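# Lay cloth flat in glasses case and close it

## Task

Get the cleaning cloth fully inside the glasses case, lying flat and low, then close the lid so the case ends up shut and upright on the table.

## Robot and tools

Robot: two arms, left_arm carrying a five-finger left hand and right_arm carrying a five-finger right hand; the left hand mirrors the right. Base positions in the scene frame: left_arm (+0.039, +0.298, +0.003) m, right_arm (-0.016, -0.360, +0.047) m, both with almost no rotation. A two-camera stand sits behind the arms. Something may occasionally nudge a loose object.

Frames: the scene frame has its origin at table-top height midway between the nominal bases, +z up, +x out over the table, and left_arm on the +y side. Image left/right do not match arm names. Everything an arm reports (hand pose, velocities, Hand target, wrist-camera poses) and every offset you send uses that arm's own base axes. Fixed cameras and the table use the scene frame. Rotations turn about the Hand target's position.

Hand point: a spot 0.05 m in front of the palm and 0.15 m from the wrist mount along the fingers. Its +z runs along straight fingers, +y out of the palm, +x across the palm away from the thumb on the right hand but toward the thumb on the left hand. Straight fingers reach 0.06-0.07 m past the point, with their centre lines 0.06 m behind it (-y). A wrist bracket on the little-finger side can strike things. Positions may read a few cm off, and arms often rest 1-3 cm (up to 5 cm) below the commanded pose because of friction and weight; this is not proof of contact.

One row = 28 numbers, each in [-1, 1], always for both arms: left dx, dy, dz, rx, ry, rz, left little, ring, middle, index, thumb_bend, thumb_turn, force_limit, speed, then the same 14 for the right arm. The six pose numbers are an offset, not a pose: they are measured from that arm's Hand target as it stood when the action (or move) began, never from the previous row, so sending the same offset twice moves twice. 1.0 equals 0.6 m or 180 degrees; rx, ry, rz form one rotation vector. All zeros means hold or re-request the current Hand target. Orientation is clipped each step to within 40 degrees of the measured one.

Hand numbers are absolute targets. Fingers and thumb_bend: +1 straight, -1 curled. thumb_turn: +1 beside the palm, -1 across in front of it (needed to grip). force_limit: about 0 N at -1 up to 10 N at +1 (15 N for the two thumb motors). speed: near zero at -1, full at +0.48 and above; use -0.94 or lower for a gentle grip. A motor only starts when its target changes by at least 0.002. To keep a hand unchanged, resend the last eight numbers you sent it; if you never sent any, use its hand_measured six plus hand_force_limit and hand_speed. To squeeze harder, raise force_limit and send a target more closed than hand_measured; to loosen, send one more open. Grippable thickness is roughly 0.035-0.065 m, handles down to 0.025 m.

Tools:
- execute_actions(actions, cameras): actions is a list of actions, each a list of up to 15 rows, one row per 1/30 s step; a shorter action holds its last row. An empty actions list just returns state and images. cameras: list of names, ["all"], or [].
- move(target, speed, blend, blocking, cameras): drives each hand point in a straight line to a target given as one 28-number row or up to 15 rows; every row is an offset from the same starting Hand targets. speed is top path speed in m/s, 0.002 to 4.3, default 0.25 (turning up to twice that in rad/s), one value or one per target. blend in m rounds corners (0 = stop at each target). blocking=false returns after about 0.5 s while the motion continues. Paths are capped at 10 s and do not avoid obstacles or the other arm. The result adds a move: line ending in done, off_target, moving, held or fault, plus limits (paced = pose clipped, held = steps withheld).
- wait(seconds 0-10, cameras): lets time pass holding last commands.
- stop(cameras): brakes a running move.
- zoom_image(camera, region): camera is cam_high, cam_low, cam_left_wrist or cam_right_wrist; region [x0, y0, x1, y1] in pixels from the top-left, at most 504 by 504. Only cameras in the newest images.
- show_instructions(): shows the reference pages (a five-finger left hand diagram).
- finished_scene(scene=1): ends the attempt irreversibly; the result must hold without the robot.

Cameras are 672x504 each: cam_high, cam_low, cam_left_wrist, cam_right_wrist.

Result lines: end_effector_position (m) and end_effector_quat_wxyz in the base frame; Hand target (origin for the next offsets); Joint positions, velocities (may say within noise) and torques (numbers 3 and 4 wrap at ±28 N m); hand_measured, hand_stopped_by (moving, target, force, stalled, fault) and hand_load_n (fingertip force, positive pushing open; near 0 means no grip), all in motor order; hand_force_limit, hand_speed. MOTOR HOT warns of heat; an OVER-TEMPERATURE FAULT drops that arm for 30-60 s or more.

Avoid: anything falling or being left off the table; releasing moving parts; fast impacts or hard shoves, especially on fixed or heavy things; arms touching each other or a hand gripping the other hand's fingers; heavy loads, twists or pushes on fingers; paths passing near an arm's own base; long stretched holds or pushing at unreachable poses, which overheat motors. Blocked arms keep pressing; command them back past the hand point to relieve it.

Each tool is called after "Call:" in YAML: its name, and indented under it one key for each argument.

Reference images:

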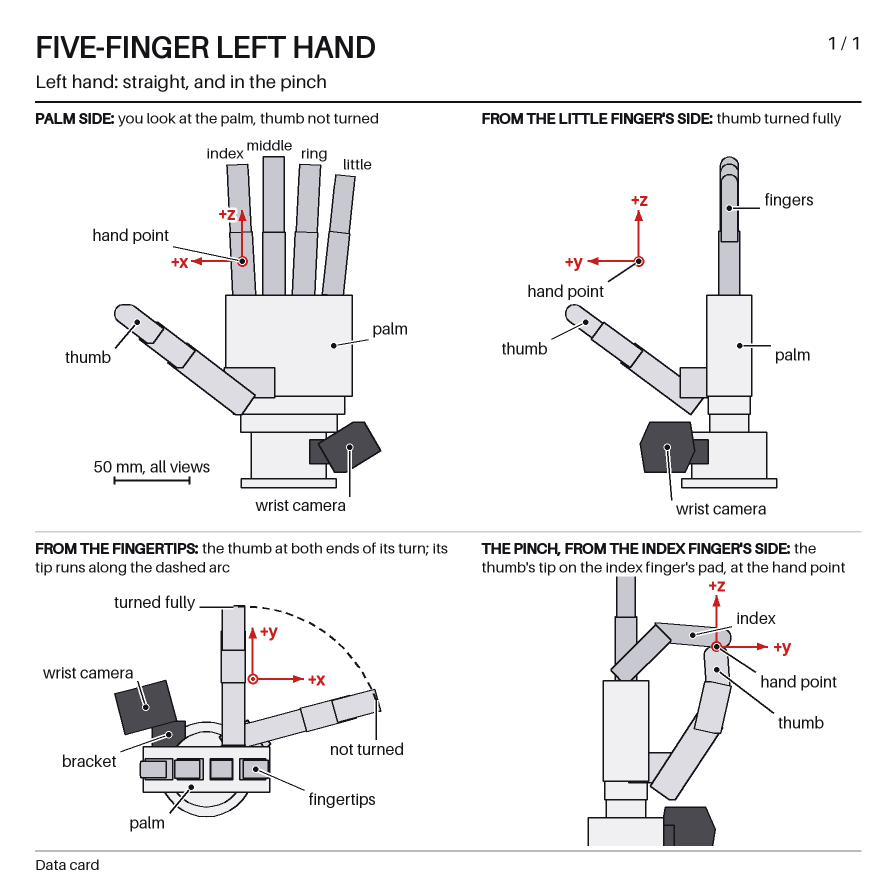

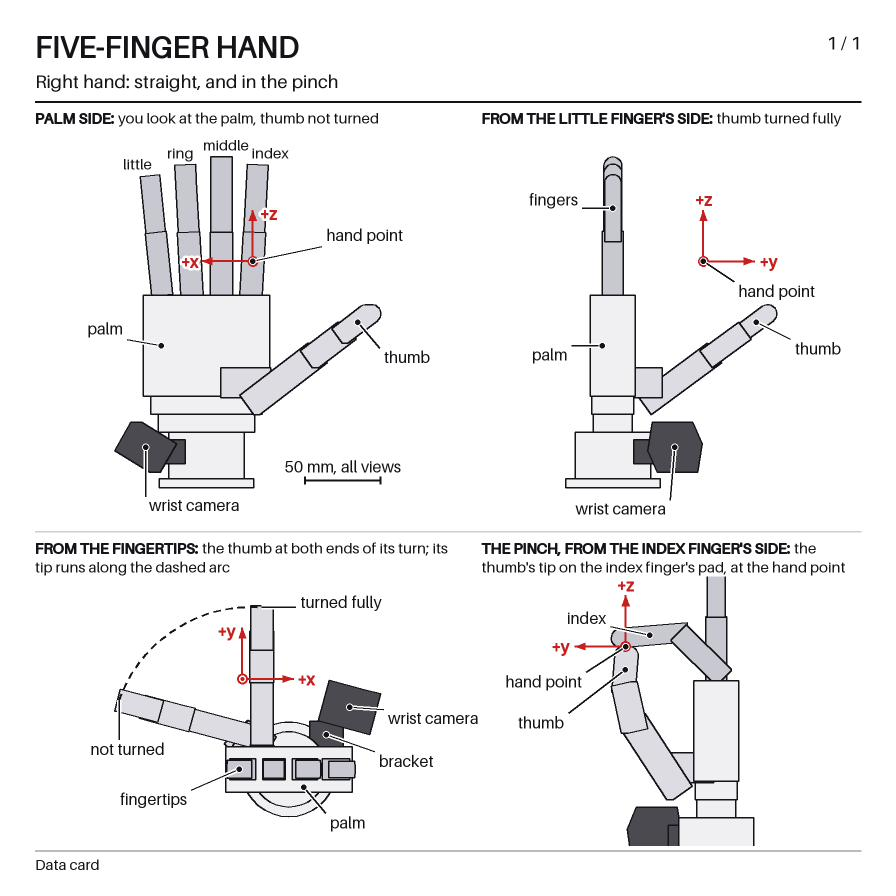

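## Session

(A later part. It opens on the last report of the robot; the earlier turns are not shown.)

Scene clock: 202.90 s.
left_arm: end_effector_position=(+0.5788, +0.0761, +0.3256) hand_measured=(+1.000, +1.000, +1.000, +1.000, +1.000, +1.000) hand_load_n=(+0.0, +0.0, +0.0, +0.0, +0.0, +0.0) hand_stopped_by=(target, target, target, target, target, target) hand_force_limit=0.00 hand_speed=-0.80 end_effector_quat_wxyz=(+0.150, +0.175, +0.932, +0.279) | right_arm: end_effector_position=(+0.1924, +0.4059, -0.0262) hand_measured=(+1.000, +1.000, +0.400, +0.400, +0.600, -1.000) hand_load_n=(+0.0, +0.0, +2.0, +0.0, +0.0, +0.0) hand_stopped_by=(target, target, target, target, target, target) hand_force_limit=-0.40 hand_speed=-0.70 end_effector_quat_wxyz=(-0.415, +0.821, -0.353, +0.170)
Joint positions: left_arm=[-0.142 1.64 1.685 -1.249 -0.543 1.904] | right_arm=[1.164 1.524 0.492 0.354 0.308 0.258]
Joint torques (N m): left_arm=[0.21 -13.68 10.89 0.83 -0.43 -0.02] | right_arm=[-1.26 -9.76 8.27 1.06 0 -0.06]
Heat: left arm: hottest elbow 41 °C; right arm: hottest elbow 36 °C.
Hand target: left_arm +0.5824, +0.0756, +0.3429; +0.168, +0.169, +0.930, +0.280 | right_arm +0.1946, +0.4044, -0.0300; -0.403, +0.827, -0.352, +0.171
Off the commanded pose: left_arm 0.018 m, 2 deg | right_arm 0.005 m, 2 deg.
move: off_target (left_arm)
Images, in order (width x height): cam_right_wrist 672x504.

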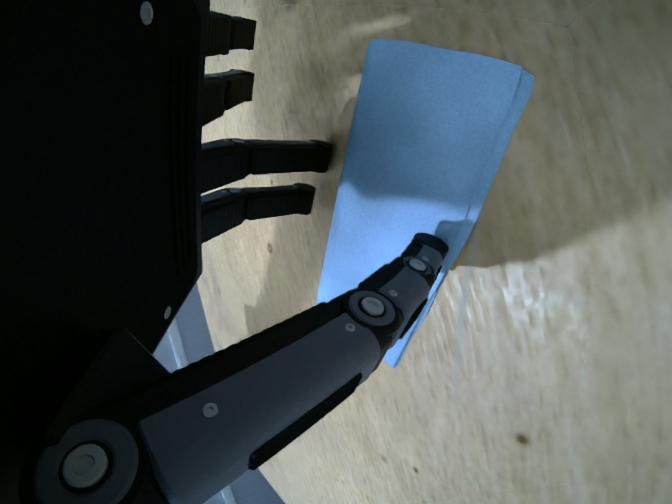

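Call:
move:
  target:
    - [0,0,0,0,0,0,1,1,1,1,1,1,0,-0.8, 0.0,0.0,0.05,0,0,0,1,1,0.4,0.4,0.5,-1,-0.4,-0.5]
    - [0,0,0,0,0,0,1,1,1,1,1,1,0,-0.8, 0.014,0.014,0.05,0.0386,-0.0399,0,1,1,0.4,0.4,0.5,-1,-0.4,-0.5]
    - [0,0,0,0,0,0,1,1,1,1,1,1,0,-0.8, 0.014,0.014,0.015,0.0386,-0.0399,0,1,1,0.4,0.4,0.5,-1,-0.4,-0.5]
  speed: 0.06
  cameras: ["cam_right_wrist"]

Call:
zoom_image:
  camera: "cam_right_wrist"
  region: [200, 10, 560, 370]

Scene clock: 211.57 s.
left_arm: end_effector_position=(+0.5788, +0.0761, +0.3256) hand_measured=(+1.000, +1.000, +1.000, +1.000, +1.000, +1.000) hand_load_n=(+0.0, +0.0, +0.0, +0.0, +0.0, +0.0) hand_stopped_by=(target, target, target, target, target, target) hand_force_limit=0.00 hand_speed=-0.80 end_effector_quat_wxyz=(+0.150, +0.175, +0.932, +0.279) | right_arm: end_effector_position=(+0.2059, +0.4122, -0.0176) hand_measured=(+1.000, +1.000, +0.400, +0.400, +0.500, -1.000) hand_load_n=(+0.0, +0.0, +0.0, +0.0, +0.0, +0.0) hand_stopped_by=(target, target, target, target, target, target) hand_force_limit=-0.40 hand_speed=-0.50 end_effector_quat_wxyz=(-0.473, +0.787, -0.342, +0.200)
Joint positions: left_arm=[-0.142 1.64 1.685 -1.249 -0.543 1.904] | right_arm=[1.169 1.567 0.44 0.598 0.358 0.211]
Joint torques (N m): left_arm=[0.21 -13.68 10.89 0.83 -0.43 -0.02] | right_arm=[0.32 -9.05 6.01 3.34 0.17 -0.07]
Heat: left arm: hottest elbow 41 °C; right arm: hottest elbow 35 °C.
Hand target: left_arm +0.5824, +0.0756, +0.3429; +0.168, +0.169, +0.930, +0.280 | right_arm +0.2031, +0.4129, -0.0208; -0.474, +0.789, -0.335, +0.201
Off the commanded pose: left_arm 0.018 m, 2 deg | right_arm 0.004 m, 1 deg.
move: off_target (left_arm)
Images, in order (width x height): cam_right_wrist 672x504.

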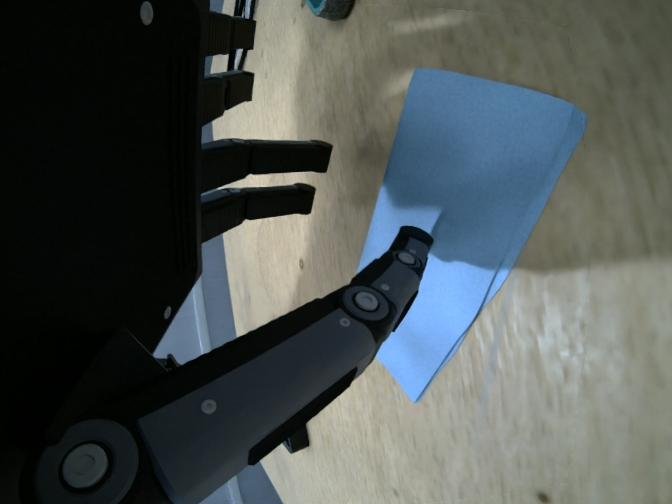

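Scaled by 1.400 from the camera's 672x504 image, which has a finer 960x720 frame.

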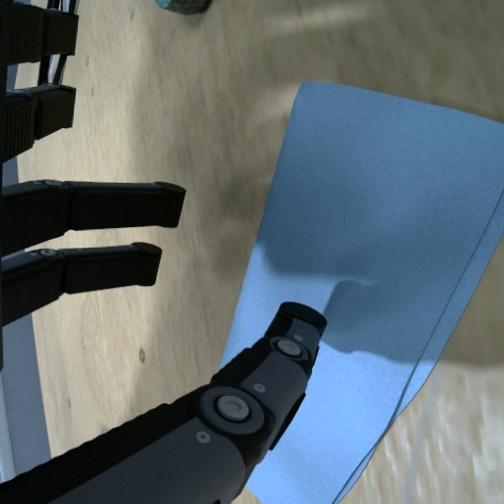

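Call:
move:
  target: [0,0,0,0,0,0,1,1,1,1,1,1,0,-0.8, 0.0,0.0,-0.02,0,0,0,1,1,0.4,0.4,0.5,-1,-0.4,-0.5]
  speed: 0.05
  cameras: ["cam_right_wrist"]

Call:
zoom_image:
  camera: "cam_right_wrist"
  region: [200, 10, 560, 370]

Scene clock: 213.93 s.
left_arm: end_effector_position=(+0.5788, +0.0761, +0.3256) hand_measured=(+1.000, +1.000, +1.000, +1.000, +1.000, +1.000) hand_load_n=(+0.0, +0.0, +0.0, +0.0, -0.5, +0.0) hand_stopped_by=(target, target, target, target, target, target) hand_force_limit=0.00 hand_speed=-0.80 end_effector_quat_wxyz=(+0.150, +0.175, +0.932, +0.279) | right_arm: end_effector_position=(+0.2069, +0.4145, -0.0272) hand_measured=(+1.000, +1.000, +0.400, +0.400, +0.500, -1.000) hand_load_n=(+0.0, +0.0, +0.0, +0.0, +0.0, -0.5) hand_stopped_by=(target, target, target, target, target, target) hand_force_limit=-0.40 hand_speed=-0.50 end_effector_quat_wxyz=(-0.476, +0.786, -0.341, +0.200)
Joint positions: left_arm=[-0.142 1.64 1.685 -1.249 -0.543 1.904] | right_arm=[1.169 1.615 0.44 0.652 0.358 0.21]
Joint torques (N m): left_arm=[0.21 -13.68 10.89 0.83 -0.43 -0.02] | right_arm=[0.21 -9.52 5.18 3.48 0.17 -0.06]
Heat: left arm: hottest elbow 41 °C; right arm: hottest elbow 35 °C.
Hand target: left_arm +0.5824, +0.0756, +0.3429; +0.168, +0.169, +0.930, +0.280 | right_arm +0.2031, +0.4128, -0.0329; -0.474, +0.789, -0.335, +0.201
Off the commanded pose: left_arm 0.018 m, 2 deg | right_arm 0.007 m, 1 deg.
move: off_target (left_arm)
Images, in order (width x height): cam_right_wrist 672x504.

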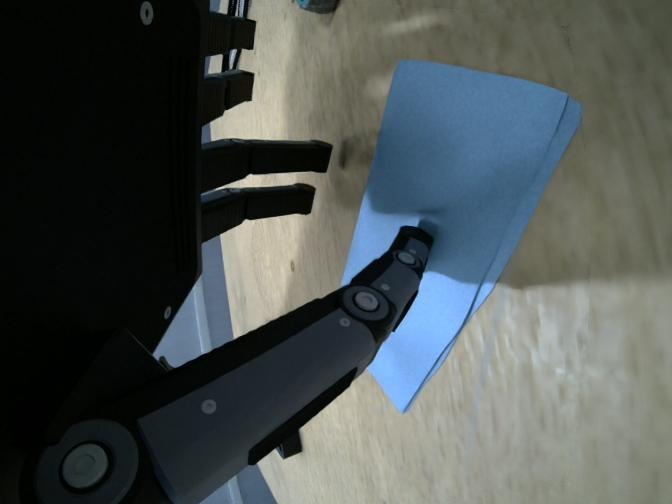

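Scaled by 1.400 from the camera's 672x504 image, which has a finer 960x720 frame.

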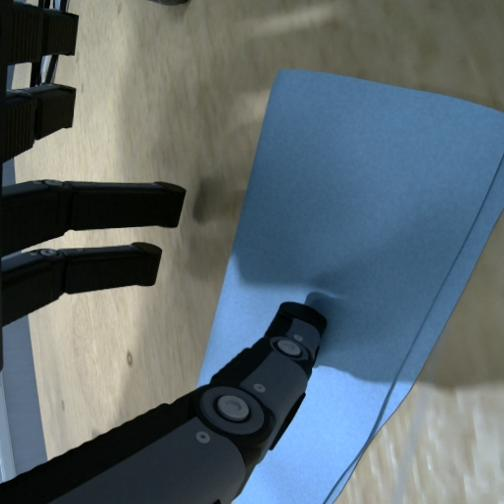

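Call:
move:
  target: [0,0,0,0,0,0,1,1,1,1,1,1,0,-0.8, 0.0,0.0,-0.014,0,0,0,1,1,0.4,0.4,0.5,-1,-0.4,-0.5]
  speed: 0.05
  cameras: ["cam_right_wrist"]

Call:
zoom_image:
  camera: "cam_right_wrist"
  region: [200, 10, 560, 370]

Scene clock: 215.83 s.
left_arm: end_effector_position=(+0.5788, +0.0761, +0.3256) hand_measured=(+1.000, +1.000, +1.000, +1.000, +1.000, +1.000) hand_load_n=(+0.0, +0.0, +0.0, +0.0, +0.0, +0.0) hand_stopped_by=(target, target, target, target, target, target) hand_force_limit=0.00 hand_speed=-0.80 end_effector_quat_wxyz=(+0.150, +0.175, +0.932, +0.279) | right_arm: end_effector_position=(+0.2089, +0.4188, -0.0274) hand_measured=(+1.000, +1.000, +0.400, +0.400, +0.500, -1.000) hand_load_n=(+0.0, +0.0, +0.0, +0.0, -1.0, -0.5) hand_stopped_by=(target, target, target, target, target, target) hand_force_limit=-0.40 hand_speed=-0.50 end_effector_quat_wxyz=(-0.486, +0.779, -0.342, +0.201)
Joint positions: left_arm=[-0.142 1.64 1.685 -1.249 -0.543 1.904] | right_arm=[1.169 1.637 0.44 0.699 0.359 0.21]
Joint torques (N m): left_arm=[0.15 -13.68 10.89 0.83 -0.43 -0.02] | right_arm=[-0.03 -8.23 4.79 3.02 0.11 -0.09]
Heat: left arm: hottest elbow 41 °C; right arm: hottest elbow 35 °C.
Hand target: left_arm +0.5824, +0.0756, +0.3429; +0.168, +0.169, +0.930, +0.280 | right_arm +0.2031, +0.4128, -0.0413; -0.474, +0.789, -0.335, +0.201
Off the commanded pose: left_arm 0.018 m, 2 deg | right_arm 0.016 m, 2 deg.
move: off_target (left_arm, right_arm)
Images, in order (width x height): cam_right_wrist 672x504.

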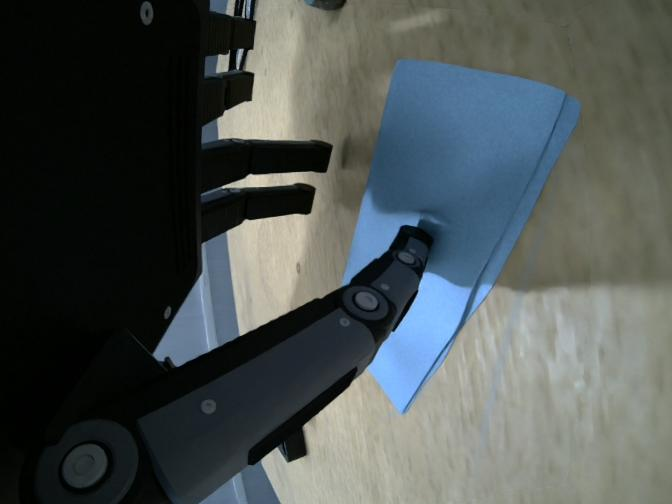

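Scaled by 1.400 from the camera's 672x504 image, which has a finer 960x720 frame.

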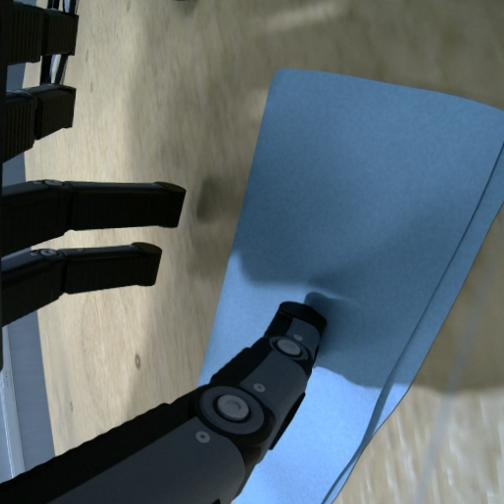

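Call:
move:
  target: [0,0,0,0,0,0,1,1,1,1,1,1,0,-0.8, 0.0,0.0,0.0,0,0,0,1,1,0.0,0.0,0.5,-1,-0.3,-0.6]
  speed: 0.05
  cameras: ["cam_right_wrist"]

Call:
zoom_image:
  camera: "cam_right_wrist"
  region: [200, 10, 560, 370]

Scene clock: 217.73 s.
left_arm: end_effector_position=(+0.5788, +0.0761, +0.3256) hand_measured=(+1.000, +1.000, +1.000, +1.000, +1.000, +1.000) hand_load_n=(+0.0, +0.0, +0.0, +0.0, +0.0, +0.0) hand_stopped_by=(target, target, target, target, target, target) hand_force_limit=0.00 hand_speed=-0.80 end_effector_quat_wxyz=(+0.150, +0.175, +0.932, +0.279) | right_arm: end_effector_position=(+0.2090, +0.4189, -0.0274) hand_measured=(+1.000, +1.000, +0.000, +0.000, +0.500, -1.000) hand_load_n=(+0.0, +0.0, +0.0, +0.0, -0.5, -0.5) hand_stopped_by=(target, target, target, target, target, target) hand_force_limit=-0.30 hand_speed=-0.60 end_effector_quat_wxyz=(-0.486, +0.779, -0.342, +0.201)
Joint positions: left_arm=[-0.142 1.64 1.685 -1.249 -0.543 1.904] | right_arm=[1.169 1.638 0.44 0.7 0.359 0.21]
Joint torques (N m): left_arm=[0.21 -13.68 10.89 0.83 -0.43 -0.02] | right_arm=[0.38 -8.88 4.77 2.96 0.1 -0.06]
Heat: left arm: hottest elbow 41 °C; right arm: hottest elbow 35 °C.
Hand target: left_arm +0.5824, +0.0756, +0.3429; +0.168, +0.169, +0.930, +0.280 | right_arm +0.2031, +0.4128, -0.0414; -0.474, +0.789, -0.335, +0.201
Off the commanded pose: left_arm 0.018 m, 2 deg | right_arm 0.016 m, 2 deg.
move: off_target (left_arm, right_arm)
Images, in order (width x height): cam_right_wrist 672x504.

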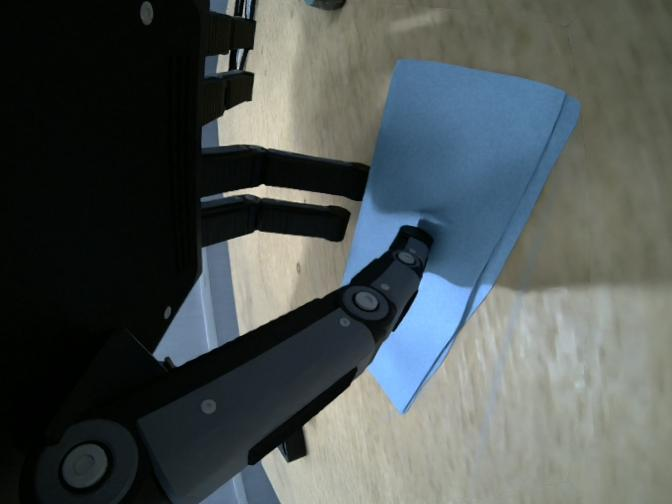

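Scaled by 1.400 from the camera's 672x504 image, which has a finer 960x720 frame.

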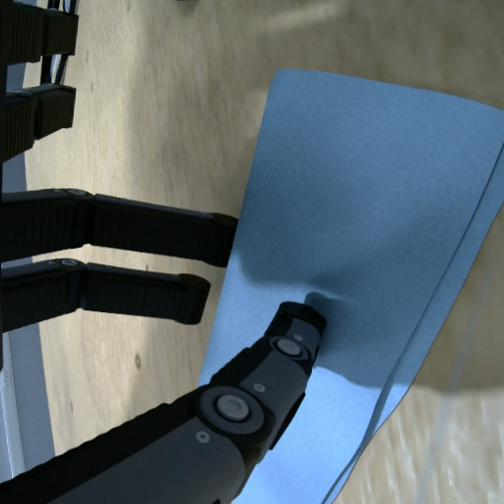

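Call:
move:
  target: [0,0,0,0,0,0,1,1,1,1,1,1,0,-0.8, 0.0,0.0,0.0,0,0,0,1,1,-0.16,-0.16,0.4,-1,-0.3,-0.6]
  speed: 0.05
  cameras: ["cam_right_wrist"]

Call:
zoom_image:
  camera: "cam_right_wrist"
  region: [200, 10, 560, 370]

Scene clock: 220.07 s.
left_arm: end_effector_position=(+0.5788, +0.0761, +0.3256) hand_measured=(+1.000, +1.000, +1.000, +1.000, +1.000, +1.000) hand_load_n=(+0.0, +0.0, +0.0, +0.5, +0.0, +0.0) hand_stopped_by=(target, target, target, target, target, target) hand_force_limit=0.00 hand_speed=-0.80 end_effector_quat_wxyz=(+0.150, +0.175, +0.932, +0.279) | right_arm: end_effector_position=(+0.2082, +0.4181, -0.0303) hand_measured=(+1.000, +1.000, -0.160, -0.160, +0.400, -1.000) hand_load_n=(-0.5, +0.0, +0.0, +0.0, -0.5, +0.0) hand_stopped_by=(target, target, target, target, target, target) hand_force_limit=-0.30 hand_speed=-0.60 end_effector_quat_wxyz=(-0.483, +0.781, -0.341, +0.200)
Joint positions: left_arm=[-0.142 1.64 1.685 -1.249 -0.543 1.904] | right_arm=[1.17 1.644 0.44 0.7 0.359 0.21]
Joint torques (N m): left_arm=[0.21 -13.68 10.89 0.81 -0.43 -0.02] | right_arm=[0.62 -9 4.71 3.08 0.11 -0.06]
Heat: left arm: hottest elbow 41 °C; right arm: hottest elbow 34 °C.
Hand target: left_arm +0.5824, +0.0756, +0.3429; +0.168, +0.169, +0.930, +0.280 | right_arm +0.2030, +0.4128, -0.0413; -0.474, +0.789, -0.335, +0.201
Off the commanded pose: left_arm 0.018 m, 2 deg | right_arm 0.013 m, 2 deg.
move: off_target (left_arm, right_arm)
Images, in order (width x height): cam_right_wrist 672x504.

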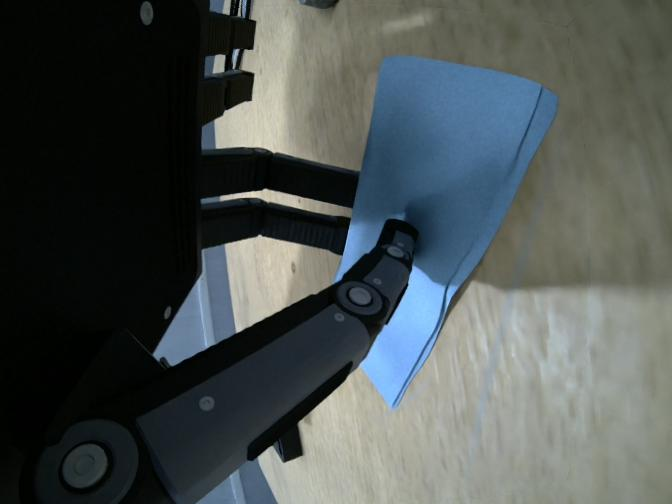

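Scaled by 1.400 from the camera's 672x504 image, which has a finer 960x720 frame.

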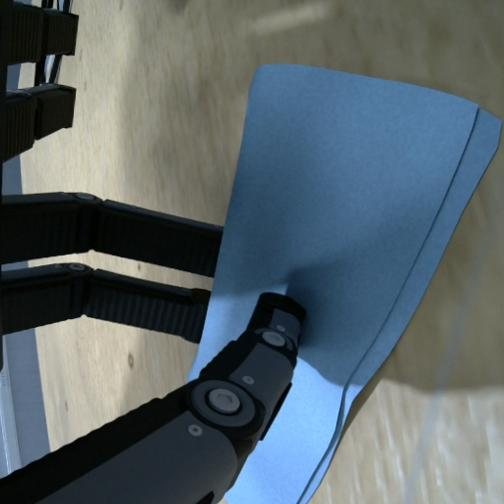

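Call:
move:
  target: [0,0,0,0,0,0,1,1,1,1,1,1,0,-0.8, 0.0,0.0,0.0,0,0,0,1,1,-0.28,-0.28,0.3,-1,-0.3,-0.6]
  speed: 0.05
  cameras: ["cam_right_wrist"]

Call:
zoom_image:
  camera: "cam_right_wrist"
  region: [200, 10, 560, 370]

Scene clock: 221.80 s.
left_arm: end_effector_position=(+0.5788, +0.0761, +0.3256) hand_measured=(+1.000, +1.000, +1.000, +1.000, +1.000, +1.000) hand_load_n=(+0.0, +0.0, +0.0, +0.0, +0.0, +0.0) hand_stopped_by=(target, target, target, target, target, target) hand_force_limit=0.00 hand_speed=-0.80 end_effector_quat_wxyz=(+0.150, +0.175, +0.932, +0.279) | right_arm: end_effector_position=(+0.2078, +0.4170, -0.0322) hand_measured=(+1.000, +1.000, -0.278, -0.280, +0.304, -1.000) hand_load_n=(+0.0, +0.0, +5.0, +0.0, +5.5, +1.0) hand_stopped_by=(target, target, force, target, force, target) hand_force_limit=-0.30 hand_speed=-0.60 end_effector_quat_wxyz=(-0.481, +0.782, -0.341, +0.201)
Joint positions: left_arm=[-0.142 1.64 1.685 -1.249 -0.543 1.904] | right_arm=[1.17 1.648 0.439 0.7 0.359 0.21]
Joint torques (N m): left_arm=[0.21 -13.68 10.91 0.83 -0.43 -0.02] | right_arm=[-0.03 -9.41 4.88 3.02 0.11 -0.09]
Heat: left arm: hottest elbow 41 °C; right arm: hottest elbow 34 °C.
Hand target: left_arm +0.5824, +0.0756, +0.3429; +0.168, +0.169, +0.930, +0.280 | right_arm +0.2031, +0.4128, -0.0413; -0.474, +0.789, -0.335, +0.201
Off the commanded pose: left_arm 0.018 m, 2 deg | right_arm 0.011 m, 1 deg.
move: off_target (left_arm, right_arm)
Images, in order (width x height): cam_right_wrist 672x504.

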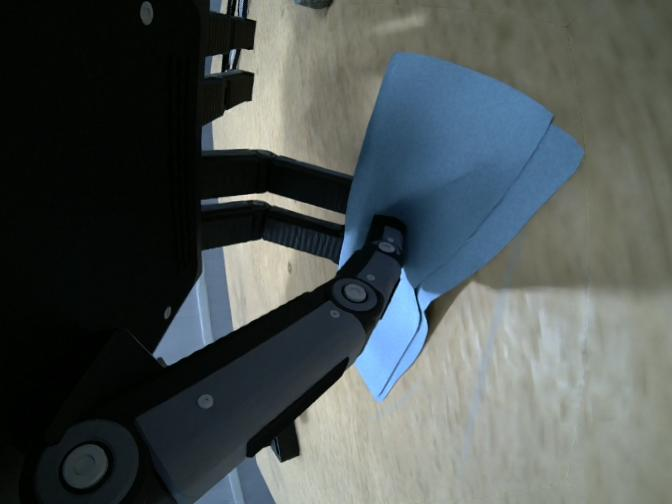

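Scaled by 1.400 from the camera's 672x504 image, which has a finer 960x720 frame.

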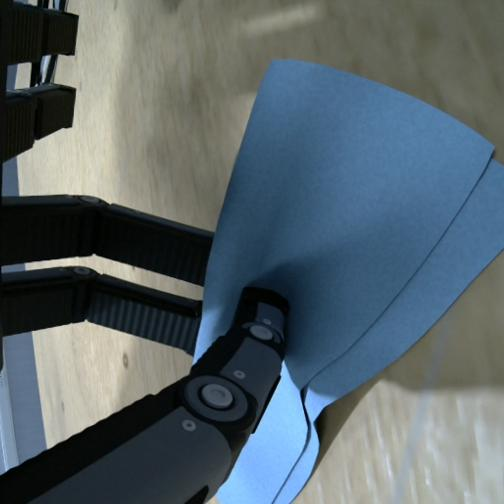

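Call:
move:
  target: [0,0,0,0,0,0,1,1,1,1,1,1,0,-0.8, 0.0,0.0,0.15,0,0,0,1,1,-0.28,-0.28,0.3,-1,-0.3,-0.6]
  speed: 0.06
  cameras: ["all"]

Call:
zoom_image:
  camera: "cam_right_wrist"
  region: [200, 10, 560, 370]

Call:
zoom_image:
  camera: "cam_high"
  region: [170, 140, 310, 280]

Scene clock: 225.17 s.
left_arm: end_effector_position=(+0.5788, +0.0761, +0.3256) hand_measured=(+1.000, +1.000, +1.000, +1.000, +1.000, +1.000) hand_load_n=(+0.0, +0.0, +0.0, +0.0, +0.0, +0.0) hand_stopped_by=(target, target, target, target, target, target) hand_force_limit=0.00 hand_speed=-0.80 end_effector_quat_wxyz=(+0.150, +0.175, +0.932, +0.279) | right_arm: end_effector_position=(+0.1994, +0.3972, +0.0337) hand_measured=(+1.000, +1.000, -0.278, -0.280, +0.304, -1.000) hand_load_n=(-0.5, +0.0, +4.5, +0.0, +5.0, +0.5) hand_stopped_by=(target, target, force, target, force, target) hand_force_limit=-0.30 hand_speed=-0.60 end_effector_quat_wxyz=(-0.463, +0.793, -0.341, +0.201)
Joint positions: left_arm=[-0.142 1.64 1.685 -1.249 -0.543 1.904] | right_arm=[1.17 1.327 0.449 0.327 0.359 0.209]
Joint torques (N m): left_arm=[0.21 -13.68 10.89 0.83 -0.43 -0.02] | right_arm=[0.03 -9 11.89 1.94 0.16 -0.08]
Heat: left arm: hottest elbow 41 °C; right arm: hottest elbow 34 °C.
Hand target: left_arm +0.5824, +0.0756, +0.3429; +0.168, +0.169, +0.930, +0.280 | right_arm +0.2031, +0.4129, +0.0488; -0.474, +0.789, -0.335, +0.201
Off the commanded pose: left_arm 0.018 m, 2 deg | right_arm 0.022 m, 2 deg.
move: off_target (left_arm, right_arm)

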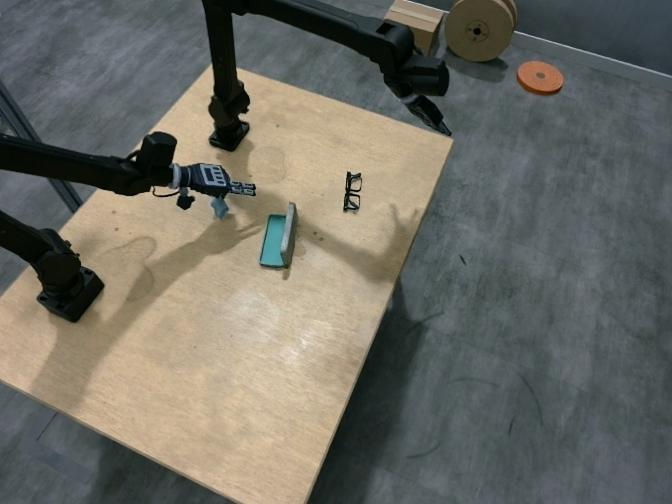

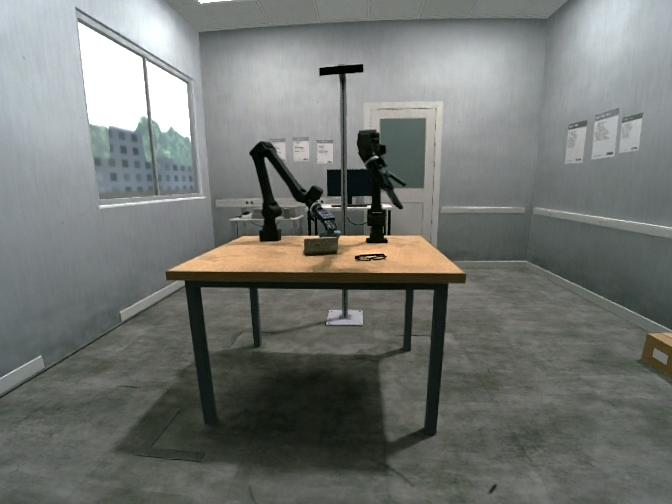

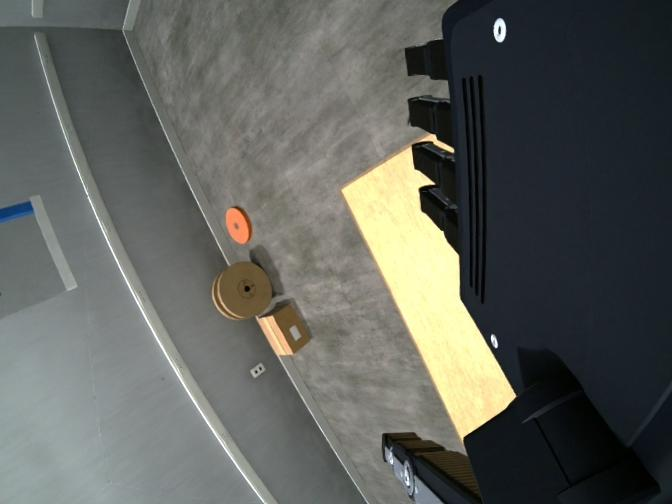

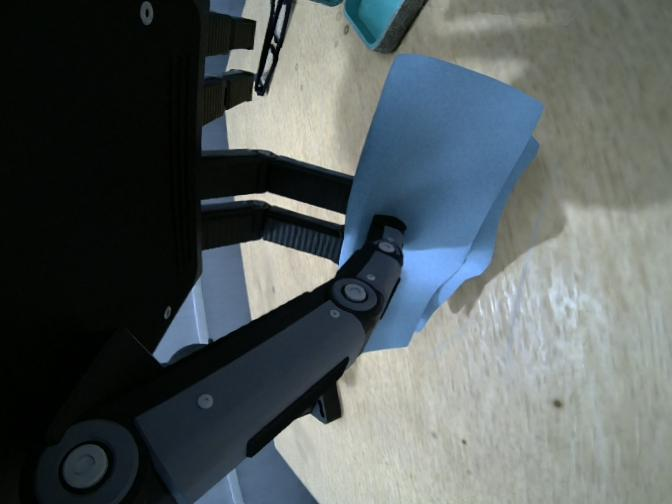

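Scaled by 1.400 from the camera's 672x504 image, which has a finer 960x720 frame.

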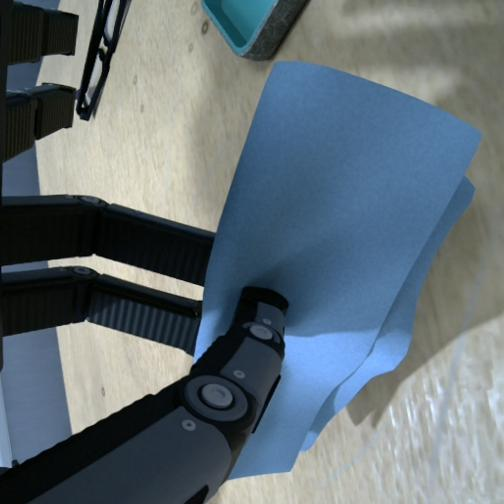

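Scaled by 3.600 from the camera's 672x504 image, which has a finer 960x720 frame.

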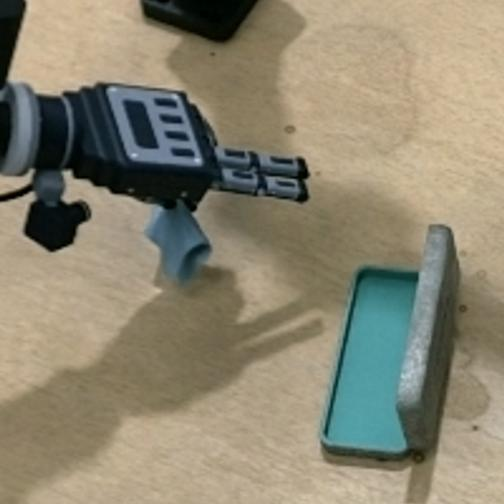

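Call:
move:
  target:
    - [0,0,0,0,0,0,1,1,1,1,1,1,0,-0.8, 0.0,-0.02,0.14,0,0,0,1,1,-0.28,-0.28,0.3,-1,-0.3,-0.6]
    - [0,0,0,0,0,0,1,1,1,1,1,1,0,-0.8, 0.15,-0.08,0.16,0.047,-0.0765,-0.1365,1,1,-0.28,-0.28,0.3,-1,-0.3,-0.6]
  speed: 0.12
  blend: 0.02
  cameras: ["all"]

Call:
zoom_image:
  camera: "cam_right_wrist"
  region: [200, 0, 600, 400]

Call:
zoom_image:
  camera: "cam_high"
  region: [170, 140, 330, 300]

Scene clock: 238.30 s.
left_arm: end_effector_position=(+0.5788, +0.0761, +0.3256) hand_measured=(+1.000, +1.000, +1.000, +1.000, +1.000, +1.000) hand_load_n=(+0.0, +0.0, +0.0, +0.0, +0.0, +0.0) hand_stopped_by=(target, target, target, target, target, target) hand_force_limit=0.00 hand_speed=-0.80 end_effector_quat_wxyz=(+0.150, +0.175, +0.932, +0.279) | right_arm: end_effector_position=(+0.2898, +0.3670, +0.1485) hand_measured=(+1.000, +1.000, -0.278, -0.280, +0.304, -1.000) hand_load_n=(+0.0, +0.0, +4.5, +0.0, +5.0, +1.0) hand_stopped_by=(target, target, force, target, force, target) hand_force_limit=-0.30 hand_speed=-0.60 end_effector_quat_wxyz=(-0.514, +0.636, -0.448, +0.361)
Joint positions: left_arm=[-0.142 1.64 1.685 -1.249 -0.543 1.904] | right_arm=[1.125 1.172 0.505 0.374 0.758 0.205]
Joint torques (N m): left_arm=[0.21 -13.68 10.89 0.81 -0.43 -0.01] | right_arm=[-0.38 -6.65 9.37 3.41 0.22 0.02]
Heat: left arm: hottest elbow 41 °C; right arm: hottest elbow 36 °C.
Hand target: left_arm +0.5824, +0.0756, +0.3429; +0.168, +0.169, +0.930, +0.280 | right_arm +0.2930, +0.3650, +0.1449; -0.514, +0.633, -0.450, +0.364
Off the commanded pose: left_arm 0.018 m, 2 deg | right_arm 0.005 m, 1 deg.
move: off_target (left_arm)

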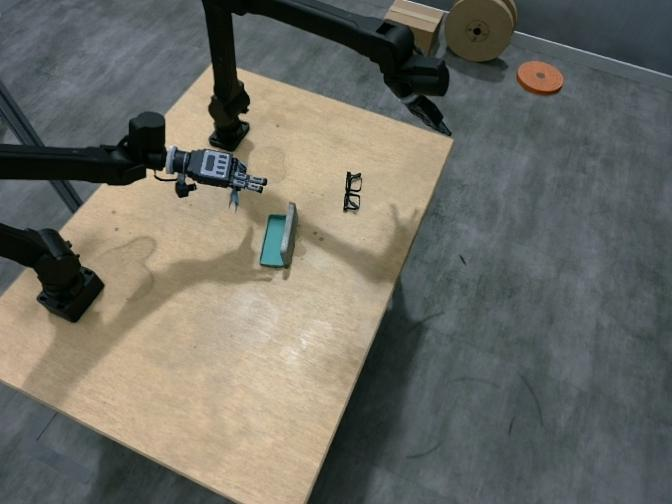

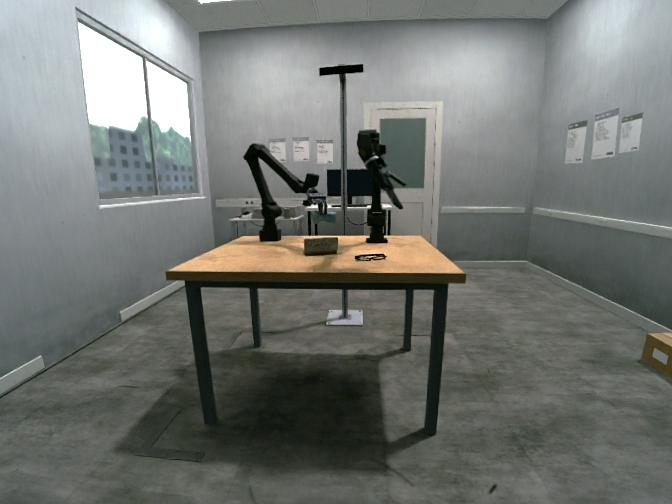

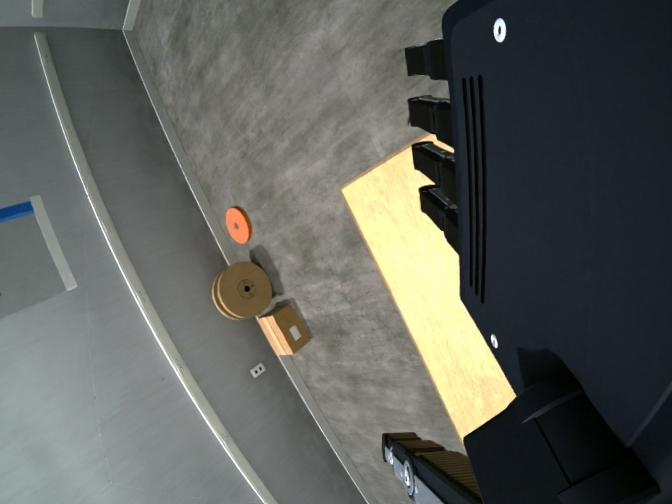

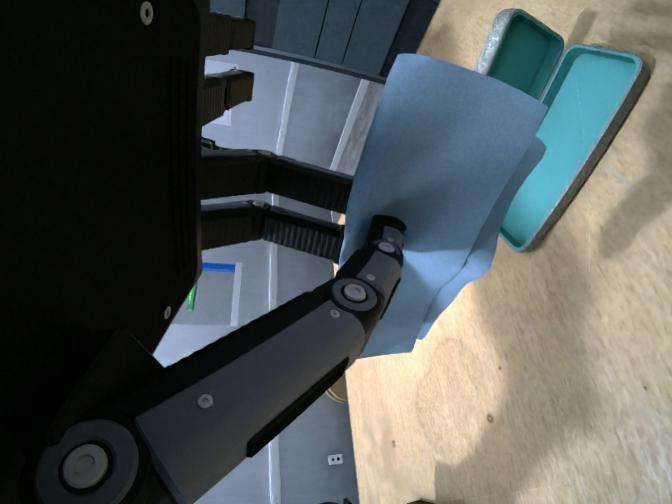

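Scaled by 1.260 from the camera's 672x504 image, which has a finer 960x720 frame.

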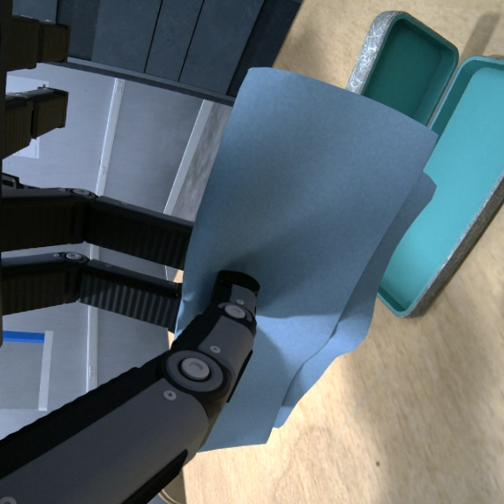

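Scaled by 3.150 from the camera's 672x504 image, which has a finer 960x720 frame.

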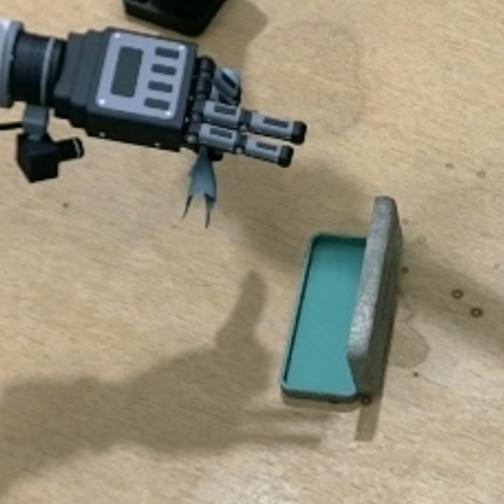

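Call:
move:
  target: [0,0,0,0,0,0,1,1,1,1,1,1,0,-0.8, 0.08,-0.0357,-0.1,-0.033,0.0944,0,-0.2,-0.24,-0.28,-0.28,0.3,-1,-0.3,-0.6]
  speed: 0.1
  cameras: ["cam_high","cam_low","cam_right_wrist"]

Call:
zoom_image:
  camera: "cam_right_wrist"
  region: [200, 0, 600, 400]

Call:
zoom_image:
  camera: "cam_high"
  region: [190, 140, 330, 280]

Call:
zoom_image:
  camera: "cam_low"
  region: [280, 180, 380, 265]

Scene clock: 258.50 s.
left_arm: end_effector_position=(+0.5788, +0.0761, +0.3256) hand_measured=(+1.000, +1.000, +1.000, +1.000, +1.000, +1.000) hand_load_n=(+0.0, +0.0, +0.0, +0.0, +0.0, +0.0) hand_stopped_by=(target, target, target, target, target, target) hand_force_limit=0.00 hand_speed=-0.80 end_effector_quat_wxyz=(+0.150, +0.175, +0.932, +0.279) | right_arm: end_effector_position=(+0.3288, +0.3321, +0.0722) hand_measured=(-0.200, -0.240, -0.278, -0.280, +0.304, -1.000) hand_load_n=(+0.0, +0.0, +4.5, +0.0, +5.5, +1.0) hand_stopped_by=(target, target, force, target, force, target) hand_force_limit=-0.30 hand_speed=-0.60 end_effector_quat_wxyz=(-0.400, +0.713, -0.496, +0.291)
Joint positions: left_arm=[-0.142 1.64 1.685 -1.249 -0.543 1.904] | right_arm=[0.891 1.289 0.586 0.093 0.471 0.288]
Joint torques (N m): left_arm=[0.26 -13.68 10.89 0.83 -0.43 -0.02] | right_arm=[-0.62 -7.88 13.59 1.68 0.11 0.1]
Heat: left arm: hottest elbow 41 °C; right arm: hottest elbow 37 °C.
Hand target: left_arm +0.5824, +0.0756, +0.3429; +0.168, +0.169, +0.930, +0.280 | right_arm +0.3411, +0.3435, +0.0848; -0.408, +0.706, -0.501, +0.290
Off the commanded pose: left_arm 0.018 m, 2 deg | right_arm 0.021 m, 1 deg.
move: off_target (left_arm, right_arm)
Images, in order (width x height): cam_high 672x504, cam_low 672x504, cam_right_wrist 672x504.

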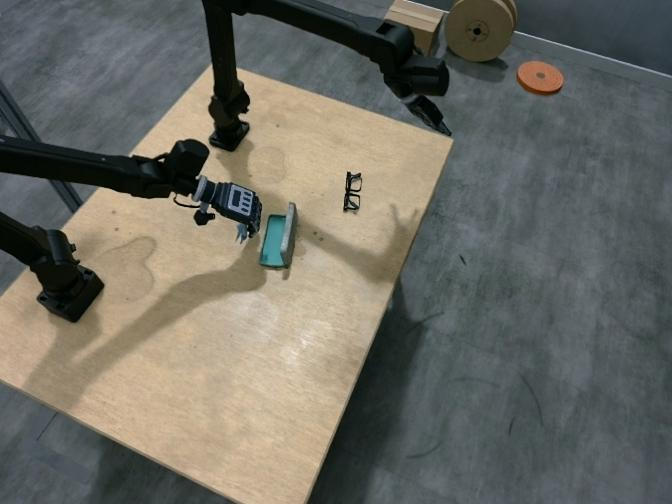

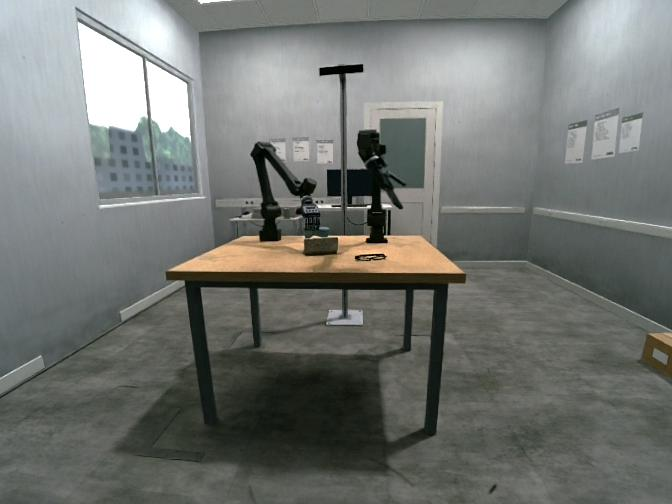

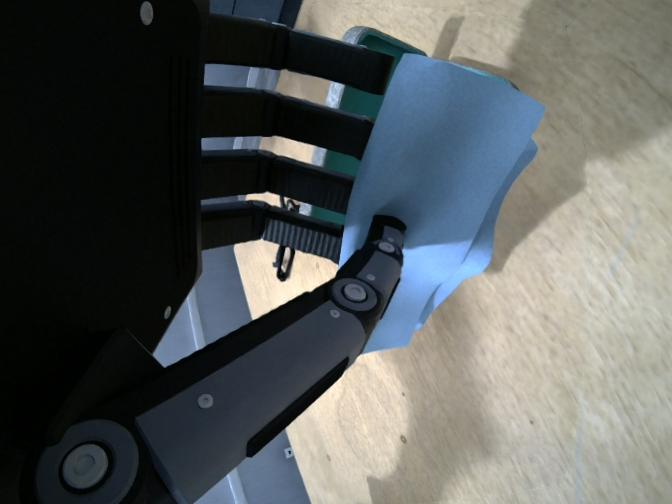

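Scaled by 1.260 from the camera's 672x504 image, which has a finer 960x720 frame.

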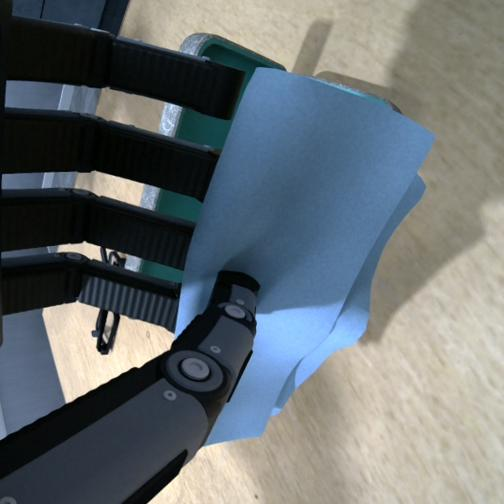

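Scaled by 3.600 from the camera's 672x504 image, which has a finer 960x720 frame.

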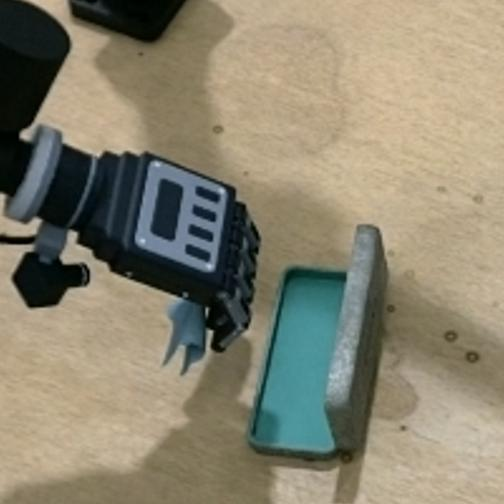

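Scaled by 5.040 from the camera's 672x504 image, which has a finer 960x720 frame.

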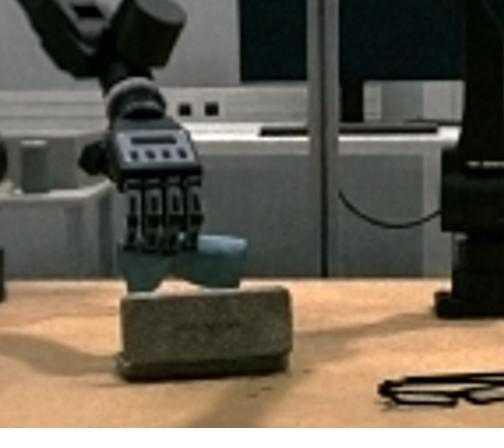

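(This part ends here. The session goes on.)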